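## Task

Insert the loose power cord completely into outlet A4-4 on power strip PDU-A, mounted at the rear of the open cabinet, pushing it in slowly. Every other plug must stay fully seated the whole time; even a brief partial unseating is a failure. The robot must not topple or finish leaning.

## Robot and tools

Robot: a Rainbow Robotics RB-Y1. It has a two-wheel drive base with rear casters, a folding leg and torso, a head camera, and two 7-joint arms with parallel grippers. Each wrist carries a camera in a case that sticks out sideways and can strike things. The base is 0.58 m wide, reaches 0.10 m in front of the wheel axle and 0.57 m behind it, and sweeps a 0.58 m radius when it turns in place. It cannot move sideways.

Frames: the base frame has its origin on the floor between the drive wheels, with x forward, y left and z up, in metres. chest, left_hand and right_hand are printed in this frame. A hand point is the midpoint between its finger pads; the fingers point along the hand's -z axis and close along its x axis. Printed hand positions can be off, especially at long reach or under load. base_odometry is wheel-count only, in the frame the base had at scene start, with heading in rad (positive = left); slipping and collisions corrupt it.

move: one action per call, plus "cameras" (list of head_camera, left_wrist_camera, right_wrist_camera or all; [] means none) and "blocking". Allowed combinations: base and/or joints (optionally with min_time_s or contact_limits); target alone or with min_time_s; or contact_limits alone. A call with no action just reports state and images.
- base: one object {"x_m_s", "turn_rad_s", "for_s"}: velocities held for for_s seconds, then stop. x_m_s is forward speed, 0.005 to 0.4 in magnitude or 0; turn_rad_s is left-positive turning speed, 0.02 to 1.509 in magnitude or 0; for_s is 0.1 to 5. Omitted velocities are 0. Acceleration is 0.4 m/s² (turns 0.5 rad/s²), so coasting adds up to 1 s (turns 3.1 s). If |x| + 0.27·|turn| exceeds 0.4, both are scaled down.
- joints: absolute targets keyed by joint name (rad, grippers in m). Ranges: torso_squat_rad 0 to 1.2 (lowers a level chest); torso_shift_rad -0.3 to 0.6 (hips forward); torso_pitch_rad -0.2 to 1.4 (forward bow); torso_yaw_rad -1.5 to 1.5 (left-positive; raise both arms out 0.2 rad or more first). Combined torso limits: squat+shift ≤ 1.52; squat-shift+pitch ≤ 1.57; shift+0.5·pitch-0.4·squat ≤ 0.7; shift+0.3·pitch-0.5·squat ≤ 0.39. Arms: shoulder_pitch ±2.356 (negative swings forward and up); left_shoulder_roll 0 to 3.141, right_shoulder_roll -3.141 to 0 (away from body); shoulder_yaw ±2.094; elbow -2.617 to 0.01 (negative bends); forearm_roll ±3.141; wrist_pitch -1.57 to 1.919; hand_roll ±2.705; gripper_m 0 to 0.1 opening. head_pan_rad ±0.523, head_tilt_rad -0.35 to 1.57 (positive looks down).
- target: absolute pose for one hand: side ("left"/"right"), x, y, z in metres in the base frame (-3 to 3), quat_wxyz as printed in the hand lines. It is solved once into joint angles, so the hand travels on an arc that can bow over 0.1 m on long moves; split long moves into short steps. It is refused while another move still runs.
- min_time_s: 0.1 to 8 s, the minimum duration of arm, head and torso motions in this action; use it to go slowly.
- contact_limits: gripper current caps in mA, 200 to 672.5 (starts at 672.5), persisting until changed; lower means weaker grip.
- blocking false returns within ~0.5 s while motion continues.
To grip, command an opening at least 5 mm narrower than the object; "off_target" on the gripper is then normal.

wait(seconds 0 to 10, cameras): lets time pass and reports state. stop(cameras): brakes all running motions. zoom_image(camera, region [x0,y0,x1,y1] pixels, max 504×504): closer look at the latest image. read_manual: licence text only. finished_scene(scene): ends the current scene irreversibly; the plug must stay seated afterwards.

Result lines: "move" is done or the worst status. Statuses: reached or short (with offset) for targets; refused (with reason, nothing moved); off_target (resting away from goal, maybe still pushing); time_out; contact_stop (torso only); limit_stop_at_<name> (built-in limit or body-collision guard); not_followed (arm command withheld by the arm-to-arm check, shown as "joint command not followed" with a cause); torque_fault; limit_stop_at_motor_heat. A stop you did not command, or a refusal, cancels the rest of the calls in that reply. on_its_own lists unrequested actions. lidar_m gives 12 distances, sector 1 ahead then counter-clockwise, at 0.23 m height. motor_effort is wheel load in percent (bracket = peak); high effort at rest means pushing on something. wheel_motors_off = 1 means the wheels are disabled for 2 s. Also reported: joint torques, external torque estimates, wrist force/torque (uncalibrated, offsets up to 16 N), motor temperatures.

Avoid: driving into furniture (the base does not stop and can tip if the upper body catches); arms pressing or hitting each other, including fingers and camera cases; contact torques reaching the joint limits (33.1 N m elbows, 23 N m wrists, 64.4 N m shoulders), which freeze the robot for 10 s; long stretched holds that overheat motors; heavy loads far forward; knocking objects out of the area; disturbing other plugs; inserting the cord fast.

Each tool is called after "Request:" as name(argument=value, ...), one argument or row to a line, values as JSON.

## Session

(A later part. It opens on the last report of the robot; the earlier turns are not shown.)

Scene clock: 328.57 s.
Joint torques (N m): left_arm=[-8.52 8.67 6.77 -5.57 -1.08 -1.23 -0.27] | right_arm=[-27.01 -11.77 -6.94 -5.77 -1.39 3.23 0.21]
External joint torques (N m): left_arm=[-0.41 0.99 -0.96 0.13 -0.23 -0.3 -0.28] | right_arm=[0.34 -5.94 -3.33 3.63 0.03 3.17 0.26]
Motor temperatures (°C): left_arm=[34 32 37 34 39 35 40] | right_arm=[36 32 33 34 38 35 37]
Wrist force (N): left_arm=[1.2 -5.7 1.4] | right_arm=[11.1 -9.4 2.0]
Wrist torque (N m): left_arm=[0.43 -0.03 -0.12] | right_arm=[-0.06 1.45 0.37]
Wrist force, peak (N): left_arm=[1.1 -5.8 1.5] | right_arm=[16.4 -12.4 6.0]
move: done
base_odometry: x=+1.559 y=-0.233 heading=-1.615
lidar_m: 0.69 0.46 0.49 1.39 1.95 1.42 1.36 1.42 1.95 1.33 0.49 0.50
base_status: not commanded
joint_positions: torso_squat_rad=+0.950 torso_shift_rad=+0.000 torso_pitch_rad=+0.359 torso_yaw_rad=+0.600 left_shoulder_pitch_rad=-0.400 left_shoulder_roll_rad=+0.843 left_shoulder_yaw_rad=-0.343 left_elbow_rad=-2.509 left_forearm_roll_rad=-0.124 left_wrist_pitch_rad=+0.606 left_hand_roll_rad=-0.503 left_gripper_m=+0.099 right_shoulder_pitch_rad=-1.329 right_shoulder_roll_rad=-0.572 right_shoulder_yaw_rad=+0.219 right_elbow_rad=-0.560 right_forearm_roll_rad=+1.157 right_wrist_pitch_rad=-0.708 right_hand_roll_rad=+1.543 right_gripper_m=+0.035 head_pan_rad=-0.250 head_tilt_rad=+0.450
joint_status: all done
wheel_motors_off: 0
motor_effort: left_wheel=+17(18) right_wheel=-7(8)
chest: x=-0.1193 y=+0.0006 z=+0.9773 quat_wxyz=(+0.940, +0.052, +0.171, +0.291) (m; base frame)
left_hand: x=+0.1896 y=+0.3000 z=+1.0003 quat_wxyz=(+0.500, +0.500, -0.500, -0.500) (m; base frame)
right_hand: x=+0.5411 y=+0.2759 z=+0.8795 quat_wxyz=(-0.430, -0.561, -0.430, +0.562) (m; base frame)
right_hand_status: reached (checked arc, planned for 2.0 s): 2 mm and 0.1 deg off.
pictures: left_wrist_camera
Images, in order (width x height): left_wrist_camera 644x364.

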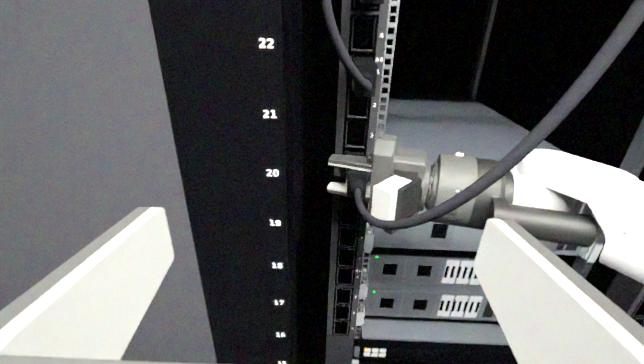

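Request:
move(
  target={"side":"right","x":0.547,"y":0.275,"z":0.8795,"quat_wxyz":[0.4304,0.561,0.4304,-0.561]},
  min_time_s=2,
  cameras=[],
)

Request:
move(
  target={"side":"right","x":0.551,"y":0.275,"z":0.8795,"quat_wxyz":[0.4304,0.561,0.4304,-0.561]},
  min_time_s=2,
  cameras=[],
)

Scene clock: 334.27 s.
Joint torques (N m): left_arm=[-8.7 8.74 6.82 -5.7 -1.04 -1.27 -0.31] | right_arm=[-30.49 -14.34 -7.72 -6.12 -1.94 5.93 -0.05]
External joint torques (N m): left_arm=[-0.59 1.06 -0.9 -0.01 -0.19 -0.34 -0.32] | right_arm=[-2.76 -8.65 -4.66 3.34 -0.48 6.03 0.01]
Motor temperatures (°C): left_arm=[34 32 37 34 39 35 40] | right_arm=[36 32 33 34 38 35 37]
Wrist force (N): left_arm=[1.1 -5.5 1.3] | right_arm=[12.9 -24.1 17.2]
Wrist torque (N m): left_arm=[0.41 -0.04 -0.12] | right_arm=[0.43 1.66 0.63]
Wrist force, peak (N): left_arm=[1.1 -5.9 1.4] | right_arm=[10.3 -28.4 18.6]
move: done
base_odometry: x=+1.559 y=-0.233 heading=-1.615
lidar_m: 0.69 0.47 0.49 1.39 1.95 1.42 1.36 1.42 1.95 1.34 0.49 0.49
base_status: not commanded
joint_positions: torso_squat_rad=+0.950 torso_shift_rad=-0.001 torso_pitch_rad=+0.359 torso_yaw_rad=+0.600 left_shoulder_pitch_rad=-0.400 left_shoulder_roll_rad=+0.843 left_shoulder_yaw_rad=-0.343 left_elbow_rad=-2.509 left_forearm_roll_rad=-0.124 left_wrist_pitch_rad=+0.606 left_hand_roll_rad=-0.503 left_gripper_m=+0.099 right_shoulder_pitch_rad=-1.383 right_shoulder_roll_rad=-0.555 right_shoulder_yaw_rad=+0.194 right_elbow_rad=-0.443 right_forearm_roll_rad=+1.134 right_wrist_pitch_rad=-0.748 right_hand_roll_rad=+1.619 right_gripper_m=+0.035 head_pan_rad=-0.250 head_tilt_rad=+0.450
joint_status: all done
wheel_motors_off: 0
motor_effort: left_wheel=+18(18) right_wheel=-7(8)
chest: x=-0.1195 y=+0.0006 z=+0.9773 quat_wxyz=(+0.940, +0.052, +0.171, +0.291) (m; base frame)
left_hand: x=+0.1894 y=+0.3000 z=+1.0004 quat_wxyz=(+0.500, +0.500, -0.500, -0.500) (m; base frame)
right_hand: x=+0.5449 y=+0.2762 z=+0.8792 quat_wxyz=(-0.431, -0.560, -0.430, +0.561) (m; base frame)
right_hand_status: reached (checked arc, planned for 2.0 s): 2 mm and 0.1 deg off.
pictures: none
No camera images: "cameras" was empty.

Scene clock: 336.60 s.
Joint torques (N m): left_arm=[-8.9 9.13 6.94 -5.4 -1.1 -1.24 -0.25] | right_arm=[-35.96 -22.34 -10.16 -6.73 -3.81 12.45 -0.42]
External joint torques (N m): left_arm=[-0.77 1.45 -0.79 0.29 -0.24 -0.31 -0.27] | right_arm=[-7.89 -16.87 -7.66 2.74 -2.32 12.71 -0.37]
Motor temperatures (°C): left_arm=[34 32 37 34 39 35 40] | right_arm=[36 32 33 34 38 36 37]
Wrist force (N): left_arm=[1.0 -5.7 1.4] | right_arm=[15.3 -57.6 45.3]
Wrist torque (N m): left_arm=[0.43 -0.06 -0.12] | right_arm=[0.91 1.63 1.02]
Wrist force, peak (N): left_arm=[1.1 -5.8 1.5] | right_arm=[13.9 -61.6 46.9]
move: done
base_odometry: x=+1.559 y=-0.233 heading=-1.615
lidar_m: 0.69 0.47 0.50 1.39 1.95 1.43 1.36 1.42 1.96 1.34 0.49 0.51
base_status: not commanded
joint_positions: torso_squat_rad=+0.950 torso_shift_rad=-0.001 torso_pitch_rad=+0.358 torso_yaw_rad=+0.600 left_shoulder_pitch_rad=-0.400 left_shoulder_roll_rad=+0.843 left_shoulder_yaw_rad=-0.343 left_elbow_rad=-2.509 left_forearm_roll_rad=-0.124 left_wrist_pitch_rad=+0.606 left_hand_roll_rad=-0.503 left_gripper_m=+0.099 right_shoulder_pitch_rad=-1.444 right_shoulder_roll_rad=-0.537 right_shoulder_yaw_rad=+0.171 right_elbow_rad=-0.314 right_forearm_roll_rad=+1.114 right_wrist_pitch_rad=-0.782 right_hand_roll_rad=+1.698 right_gripper_m=+0.035 head_pan_rad=-0.250 head_tilt_rad=+0.450
joint_status: all done
wheel_motors_off: 0
motor_effort: left_wheel=+27(27) right_wheel=+0(7)
chest: x=-0.1200 y=+0.0005 z=+0.9774 quat_wxyz=(+0.940, +0.052, +0.170, +0.291) (m; base frame)
left_hand: x=+0.1889 y=+0.2998 z=+1.0008 quat_wxyz=(+0.500, +0.501, -0.500, -0.499) (m; base frame)
right_hand: x=+0.5470 y=+0.2770 z=+0.8783 quat_wxyz=(-0.431, -0.560, -0.430, +0.562) (m; base frame)
right_hand_status: reached (checked arc, planned for 2.0 s): 5 mm and 0.3 deg off.
pictures: none
No camera images: "cameras" was empty.

Request:
move(
  target={"side":"right","x":0.5535,"y":0.273,"z":0.8805,"quat_wxyz":[0.4304,0.561,0.4304,-0.561]},
  min_time_s=2,
  cameras=["left_wrist_camera"],
)

Scene clock: 342.07 s.
Joint torques (N m): left_arm=[-8.31 9.03 6.93 -5.22 -1.04 -1.21 -0.31] | right_arm=[-37.38 -31.2 -11.87 -6.42 -4.84 15.94 -0.43]
External joint torques (N m): left_arm=[-0.19 1.35 -0.8 0.46 -0.18 -0.28 -0.32] | right_arm=[-9.22 -25.78 -9.55 3.03 -3.34 16.25 -0.38]
Motor temperatures (°C): left_arm=[34 32 37 34 39 35 40] | right_arm=[37 32 33 34 38 37 37]
Wrist force (N): left_arm=[0.9 -5.4 1.5] | right_arm=[16.8 -75.5 48.6]
Wrist torque (N m): left_arm=[0.40 -0.06 -0.12] | right_arm=[1.05 1.68 1.04]
Wrist force, peak (N): left_arm=[1.2 -5.8 1.6] | right_arm=[16.7 -76.6 49.4]
move: done
base_odometry: x=+1.559 y=-0.233 heading=-1.615
lidar_m: 0.70 0.46 0.50 1.39 1.94 1.42 1.36 1.41 1.94 1.35 0.50 0.50
base_status: not commanded
joint_positions: torso_squat_rad=+0.950 torso_shift_rad=-0.001 torso_pitch_rad=+0.358 torso_yaw_rad=+0.600 left_shoulder_pitch_rad=-0.400 left_shoulder_roll_rad=+0.843 left_shoulder_yaw_rad=-0.343 left_elbow_rad=-2.509 left_forearm_roll_rad=-0.124 left_wrist_pitch_rad=+0.606 left_hand_roll_rad=-0.503 left_gripper_m=+0.099 right_shoulder_pitch_rad=-1.466 right_shoulder_roll_rad=-0.534 right_shoulder_yaw_rad=+0.164 right_elbow_rad=-0.268 right_forearm_roll_rad=+1.108 right_wrist_pitch_rad=-0.793 right_hand_roll_rad=+1.722 right_gripper_m=+0.035 head_pan_rad=-0.250 head_tilt_rad=+0.450
joint_status: all done
wheel_motors_off: 0
motor_effort: left_wheel=+30(30) right_wheel=+1(2)
chest: x=-0.1201 y=+0.0005 z=+0.9774 quat_wxyz=(+0.940, +0.052, +0.170, +0.291) (m; base frame)
left_hand: x=+0.1889 y=+0.2998 z=+1.0008 quat_wxyz=(+0.500, +0.501, -0.500, -0.499) (m; base frame)
right_hand: x=+0.5484 y=+0.2761 z=+0.8782 quat_wxyz=(-0.431, -0.559, -0.429, +0.564) (m; base frame)
right_hand_status: reached (checked arc, planned for 2.0 s): 6 mm and 0.4 deg off.
pictures: left_wrist_camera
Images, in order (width x height): left_wrist_camera 644x364.

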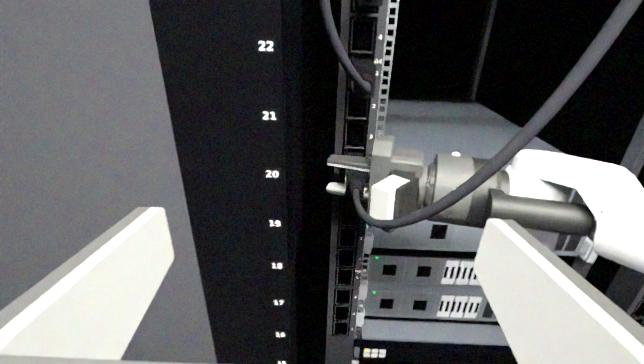

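Request:
move(
  target={"side":"right","x":0.550,"y":0.275,"z":0.8795,"quat_wxyz":[0.4304,0.561,0.4304,-0.561]},
  min_time_s=1,
  cameras=[],
)

Request:
move(
  joints={"right_gripper_m":0.052},
  cameras=["left_wrist_camera"],
)

Request:
move(
  target={"side":"right","x":0.535,"y":0.22,"z":0.880,"quat_wxyz":[0.4304,0.561,0.4304,-0.561]},
  min_time_s=2,
  cameras=["left_wrist_camera"],
)

Request:
zoom_image(
  camera="left_wrist_camera",
  region=[320, 30, 420, 240],
)

Scene clock: 354.60 s.
Joint torques (N m): left_arm=[-8.15 8.66 7.13 -5.31 -1.18 -1.28 -0.2] | right_arm=[-32.5 -21.64 -9.65 -7.34 -4.07 11.87 -0.3]
External joint torques (N m): left_arm=[-0.03 0.98 -0.6 0.38 -0.32 -0.35 -0.21] | right_arm=[-4.35 -16.25 -7.34 2.13 -2.57 12.19 -0.24]
Motor temperatures (°C): left_arm=[34 32 37 34 39 35 40] | right_arm=[37 33 33 34 39 41 37]
Wrist force (N): left_arm=[1.1 -5.7 1.3] | right_arm=[14.5 -55.3 42.7]
Wrist torque (N m): left_arm=[0.44 -0.04 -0.12] | right_arm=[0.81 1.29 0.85]
Wrist force, peak (N): left_arm=[1.1 -5.9 1.3] | right_arm=[16.9 -76.3 48.5]
move: done
base_odometry: x=+1.559 y=-0.233 heading=-1.615
lidar_m: 0.70 0.47 0.49 1.39 1.94 1.42 1.36 1.42 1.95 1.34 0.48 0.50
base_status: not commanded
joint_positions: torso_squat_rad=+0.950 torso_shift_rad=-0.001 torso_pitch_rad=+0.358 torso_yaw_rad=+0.600 left_shoulder_pitch_rad=-0.400 left_shoulder_roll_rad=+0.843 left_shoulder_yaw_rad=-0.343 left_elbow_rad=-2.509 left_forearm_roll_rad=-0.124 left_wrist_pitch_rad=+0.606 left_hand_roll_rad=-0.503 left_gripper_m=+0.099 right_shoulder_pitch_rad=-1.465 right_shoulder_roll_rad=-0.532 right_shoulder_yaw_rad=+0.162 right_elbow_rad=-0.267 right_forearm_roll_rad=+1.105 right_wrist_pitch_rad=-0.797 right_hand_roll_rad=+1.729 right_gripper_m=+0.035 head_pan_rad=-0.250 head_tilt_rad=+0.450
joint_status: all done
wheel_motors_off: 0
motor_effort: left_wheel=+30(31) right_wheel=+2(2)
chest: x=-0.1200 y=+0.0005 z=+0.9773 quat_wxyz=(+0.940, +0.052, +0.170, +0.291) (m; base frame)
left_hand: x=+0.1889 y=+0.2998 z=+1.0008 quat_wxyz=(+0.500, +0.501, -0.500, -0.499) (m; base frame)
right_hand: x=+0.5469 y=+0.2771 z=+0.8781 quat_wxyz=(-0.432, -0.560, -0.430, +0.562) (m; base frame)
right_hand_status: reached (checked arc, planned for 1.0 s): 4 mm and 0.2 deg off.
pictures: none
No camera images: "cameras" was empty.

Scene clock: 355.53 s.
Joint torques (N m): left_arm=[-8.01 8.53 7.21 -5.53 -1.25 -0.94 -0.29] | right_arm=[-27.23 -6.46 -3.42 -8.24 -1.87 0.09 -0.29]
External joint torques (N m): left_arm=[0.09 0.85 -0.51 0.16 -0.39 -0.01 -0.3] | right_arm=[0.91 -1.04 -1.12 1.23 -0.37 0.41 -0.24]
Motor temperatures (°C): left_arm=[34 32 37 34 39 35 40] | right_arm=[37 33 33 34 39 41 37]
Wrist force (N): left_arm=[1.1 -5.7 1.5] | right_arm=[10.6 6.2 -2.5]
Wrist torque (N m): left_arm=[0.44 -0.06 -0.12] | right_arm=[-0.15 0.88 0.26]
Wrist force, peak (N): left_arm=[0.9 -6.5 0.7] | right_arm=[14.1 -55.3 42.1]
move: done
base_odometry: x=+1.559 y=-0.233 heading=-1.616
lidar_m: 0.69 0.47 0.49 1.40 1.94 1.43 1.36 1.42 1.95 1.34 0.49 0.51
base_status: not commanded
joint_positions: torso_squat_rad=+0.950 torso_shift_rad=+0.000 torso_pitch_rad=+0.360 torso_yaw_rad=+0.600 left_shoulder_pitch_rad=-0.400 left_shoulder_roll_rad=+0.843 left_shoulder_yaw_rad=-0.343 left_elbow_rad=-2.509 left_forearm_roll_rad=-0.124 left_wrist_pitch_rad=+0.606 left_hand_roll_rad=-0.503 left_gripper_m=+0.099 right_shoulder_pitch_rad=-1.466 right_shoulder_roll_rad=-0.536 right_shoulder_yaw_rad=+0.160 right_elbow_rad=-0.267 right_forearm_roll_rad=+1.104 right_wrist_pitch_rad=-0.794 right_hand_roll_rad=+1.729 right_gripper_m=+0.052 head_pan_rad=-0.250 head_tilt_rad=+0.450
joint_status: all done
wheel_motors_off: 0
motor_effort: left_wheel=+10(31) right_wheel=-9(10)
chest: x=-0.1191 y=+0.0006 z=+0.9773 quat_wxyz=(+0.940, +0.052, +0.171, +0.291) (m; base frame)
left_hand: x=+0.1899 y=+0.3000 z=+1.0001 quat_wxyz=(+0.500, +0.500, -0.500, -0.500) (m; base frame)
right_hand: x=+0.5503 y=+0.2752 z=+0.8782 quat_wxyz=(-0.429, -0.561, -0.429, +0.563) (m; base frame)
pictures: left_wrist_camera
Images, in order (width x height): left_wrist_camera 644x364.

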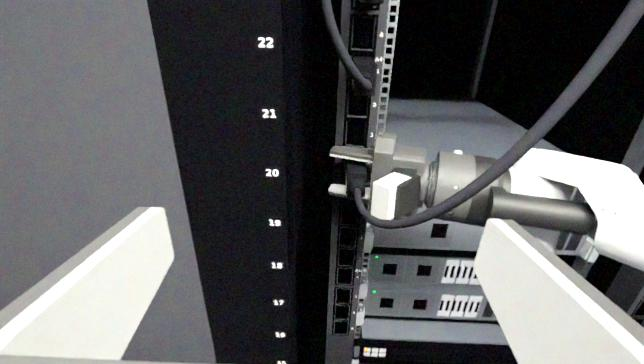

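Scene clock: 357.87 s.
Joint torques (N m): left_arm=[-8.27 8.71 6.7 -5.25 -1 -1.01 -0.16] | right_arm=[-21.93 -8.32 -3.33 -8.62 -1.55 0.63 -0.38]
External joint torques (N m): left_arm=[-0.18 1.02 -1.03 0.45 -0.15 -0.08 -0.17] | right_arm=[2.53 -0.21 2.39 0.18 -0.16 0.17 -0.32]
Motor temperatures (°C): left_arm=[34 32 37 34 39 35 40] | right_arm=[37 33 33 34 39 41 37]
Wrist force (N): left_arm=[1.1 -5.7 1.4] | right_arm=[11.3 5.7 -2.4]
Wrist torque (N m): left_arm=[0.42 -0.04 -0.13] | right_arm=[-0.06 0.94 0.29]
Wrist force, peak (N): left_arm=[1.1 -5.8 1.6] | right_arm=[43.1 26.3 -19.8]
move: done
base_odometry: x=+1.559 y=-0.233 heading=-1.615
lidar_m: 0.69 0.47 0.50 1.39 1.95 1.43 1.36 1.41 1.95 1.34 0.49 0.50
base_status: not commanded
joint_positions: torso_squat_rad=+0.950 torso_shift_rad=+0.000 torso_pitch_rad=+0.360 torso_yaw_rad=+0.600 left_shoulder_pitch_rad=-0.400 left_shoulder_roll_rad=+0.843 left_shoulder_yaw_rad=-0.343 left_elbow_rad=-2.509 left_forearm_roll_rad=-0.124 left_wrist_pitch_rad=+0.606 left_hand_roll_rad=-0.503 left_gripper_m=+0.099 right_shoulder_pitch_rad=-1.103 right_shoulder_roll_rad=-0.729 right_shoulder_yaw_rad=+0.217 right_elbow_rad=-0.942 right_forearm_roll_rad=+1.180 right_wrist_pitch_rad=-0.694 right_hand_roll_rad=+1.347 right_gripper_m=+0.052 head_pan_rad=-0.250 head_tilt_rad=+0.450
joint_status: all done
wheel_motors_off: 0
motor_effort: left_wheel=+9(17) right_wheel=-11(15)
chest: x=-0.1189 y=+0.0007 z=+0.9773 quat_wxyz=(+0.940, +0.052, +0.171, +0.291) (m; base frame)
left_hand: x=+0.1900 y=+0.3001 z=+0.9999 quat_wxyz=(+0.500, +0.500, -0.500, -0.500) (m; base frame)
right_hand: x=+0.5346 y=+0.2201 z=+0.8808 quat_wxyz=(-0.431, -0.562, -0.435, +0.556) (m; base frame)
right_hand_status: reached (checked arc, planned for 2.0 s): 1 mm and 0.8 deg off.
pictures: left_wrist_camera
Images, in order (width x height): left_wrist_camera 644x364.

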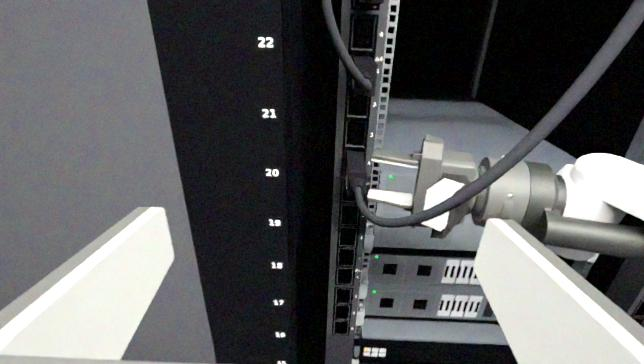

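Scaled by 2.400 from the camera's 644x364 image, which has a finer 1265x715 frame.

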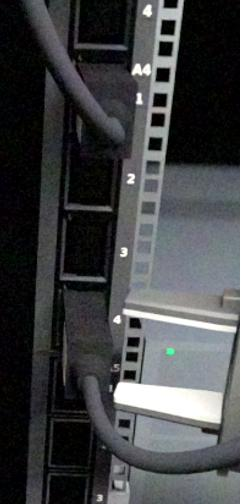

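Request:
move(
  target={"side":"right","x":0.51,"y":0.185,"z":0.883,"quat_wxyz":[0.4304,0.561,0.4304,-0.561]},
  min_time_s=2,
)

Scene clock: 372.37 s.
Joint torques (N m): left_arm=[-8.14 8.97 6.88 -5.38 -0.82 -1.13 -0.14] | right_arm=[-18.52 -10.24 -5.07 -7.93 -1.14 1.07 -0.38]
External joint torques (N m): left_arm=[-0.04 1.29 -0.85 0.32 0.03 -0.2 -0.15] | right_arm=[2.97 -0.51 2.51 0.07 0.09 0.24 -0.33]
Motor temperatures (°C): left_arm=[34 32 37 34 39 35 40] | right_arm=[37 32 33 34 38 39 37]
Wrist force (N): left_arm=[1.1 -5.7 1.5] | right_arm=[11.4 6.3 -2.1]
Wrist torque (N m): left_arm=[0.44 -0.05 -0.11] | right_arm=[-0.16 0.96 0.28]
Wrist force, peak (N): left_arm=[1.2 -5.9 1.4] | right_arm=[11.9 6.3 -2.2]
move: done
base_odometry: x=+1.559 y=-0.233 heading=-1.615
lidar_m: 0.70 0.47 0.49 1.38 1.94 1.43 1.36 1.42 1.95 1.34 0.49 0.50
base_status: not commanded
joint_positions: torso_squat_rad=+0.950 torso_shift_rad=+0.000 torso_pitch_rad=+0.360 torso_yaw_rad=+0.600 left_shoulder_pitch_rad=-0.400 left_shoulder_roll_rad=+0.843 left_shoulder_yaw_rad=-0.343 left_elbow_rad=-2.509 left_forearm_roll_rad=-0.124 left_wrist_pitch_rad=+0.606 left_hand_roll_rad=-0.503 left_gripper_m=+0.099 right_shoulder_pitch_rad=-0.917 right_shoulder_roll_rad=-0.856 right_shoulder_yaw_rad=+0.221 right_elbow_rad=-1.266 right_forearm_roll_rad=+1.225 right_wrist_pitch_rad=-0.608 right_hand_roll_rad=+1.151 right_gripper_m=+0.052 head_pan_rad=-0.250 head_tilt_rad=+0.450
joint_status: all done
wheel_motors_off: 0
motor_effort: left_wheel=+9(9) right_wheel=-11(11)
chest: x=-0.1189 y=+0.0007 z=+0.9773 quat_wxyz=(+0.940, +0.052, +0.171, +0.291) (m; base frame)
left_hand: x=+0.1900 y=+0.3001 z=+0.9999 quat_wxyz=(+0.500, +0.500, -0.500, -0.500) (m; base frame)
right_hand: x=+0.5100 y=+0.1850 z=+0.8836 quat_wxyz=(-0.430, -0.562, -0.431, +0.560) (m; base frame)
right_hand_status: reached (checked arc, planned for 2.0 s): 1 mm and 0.2 deg off.
pictures: head_camera, left_wrist_camera, right_wrist_camera
Images, in order (width x height): head_camera 896x504, left_wrist_camera 644x364, right_wrist_camera 644x364.

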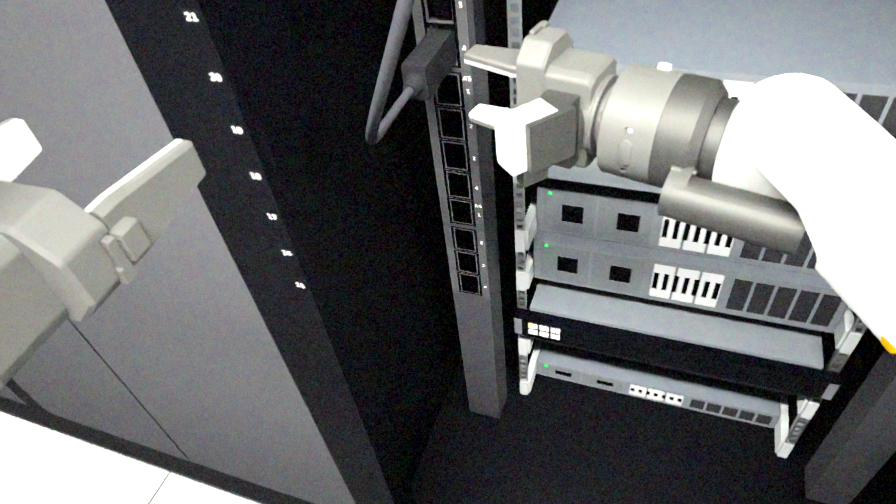

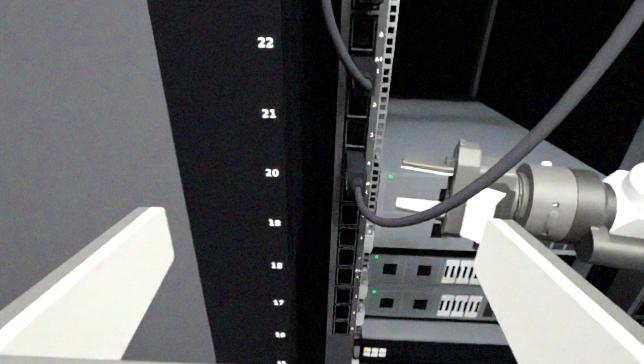

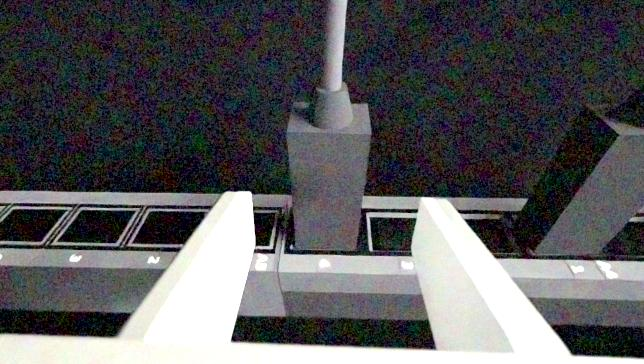

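Request:
zoom_image(
  camera="right_wrist_camera",
  region=[260, 80, 644, 300],
)

Request:
zoom_image(
  camera="head_camera",
  region=[360, 0, 520, 140],
)

Request:
zoom_image(
  camera="left_wrist_camera",
  region=[310, 20, 420, 240],
)

Scaled by 1.312 from the camera's 644x364 image, which has a finer 1265x715 frame.

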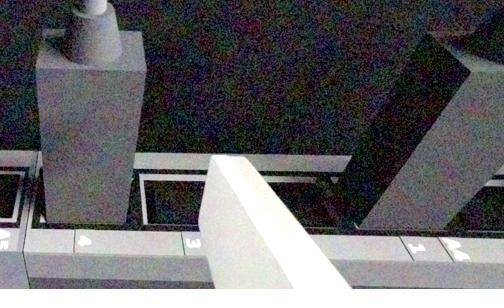

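Scaled by 3.150 from the camera's 896x504 image, which has a finer 1280x720 frame.

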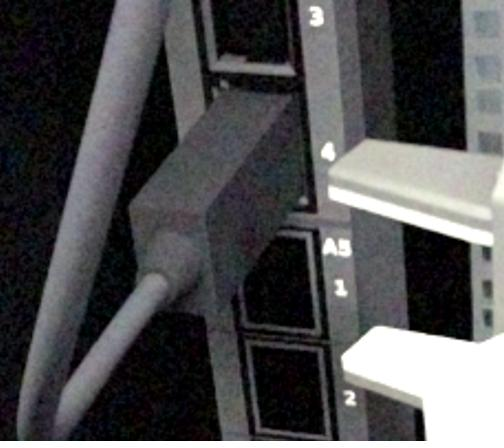

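Scaled by 2.291 from the camera's 644x364 image, which has a finer 1265x715 frame.

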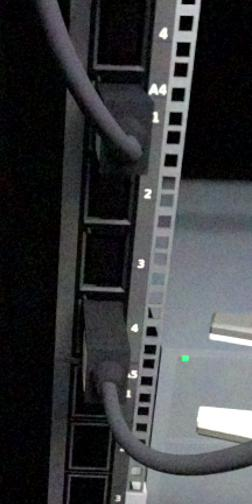

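Request:
finished_scene(
  scene=2,
)

The scene is finished: the task was done.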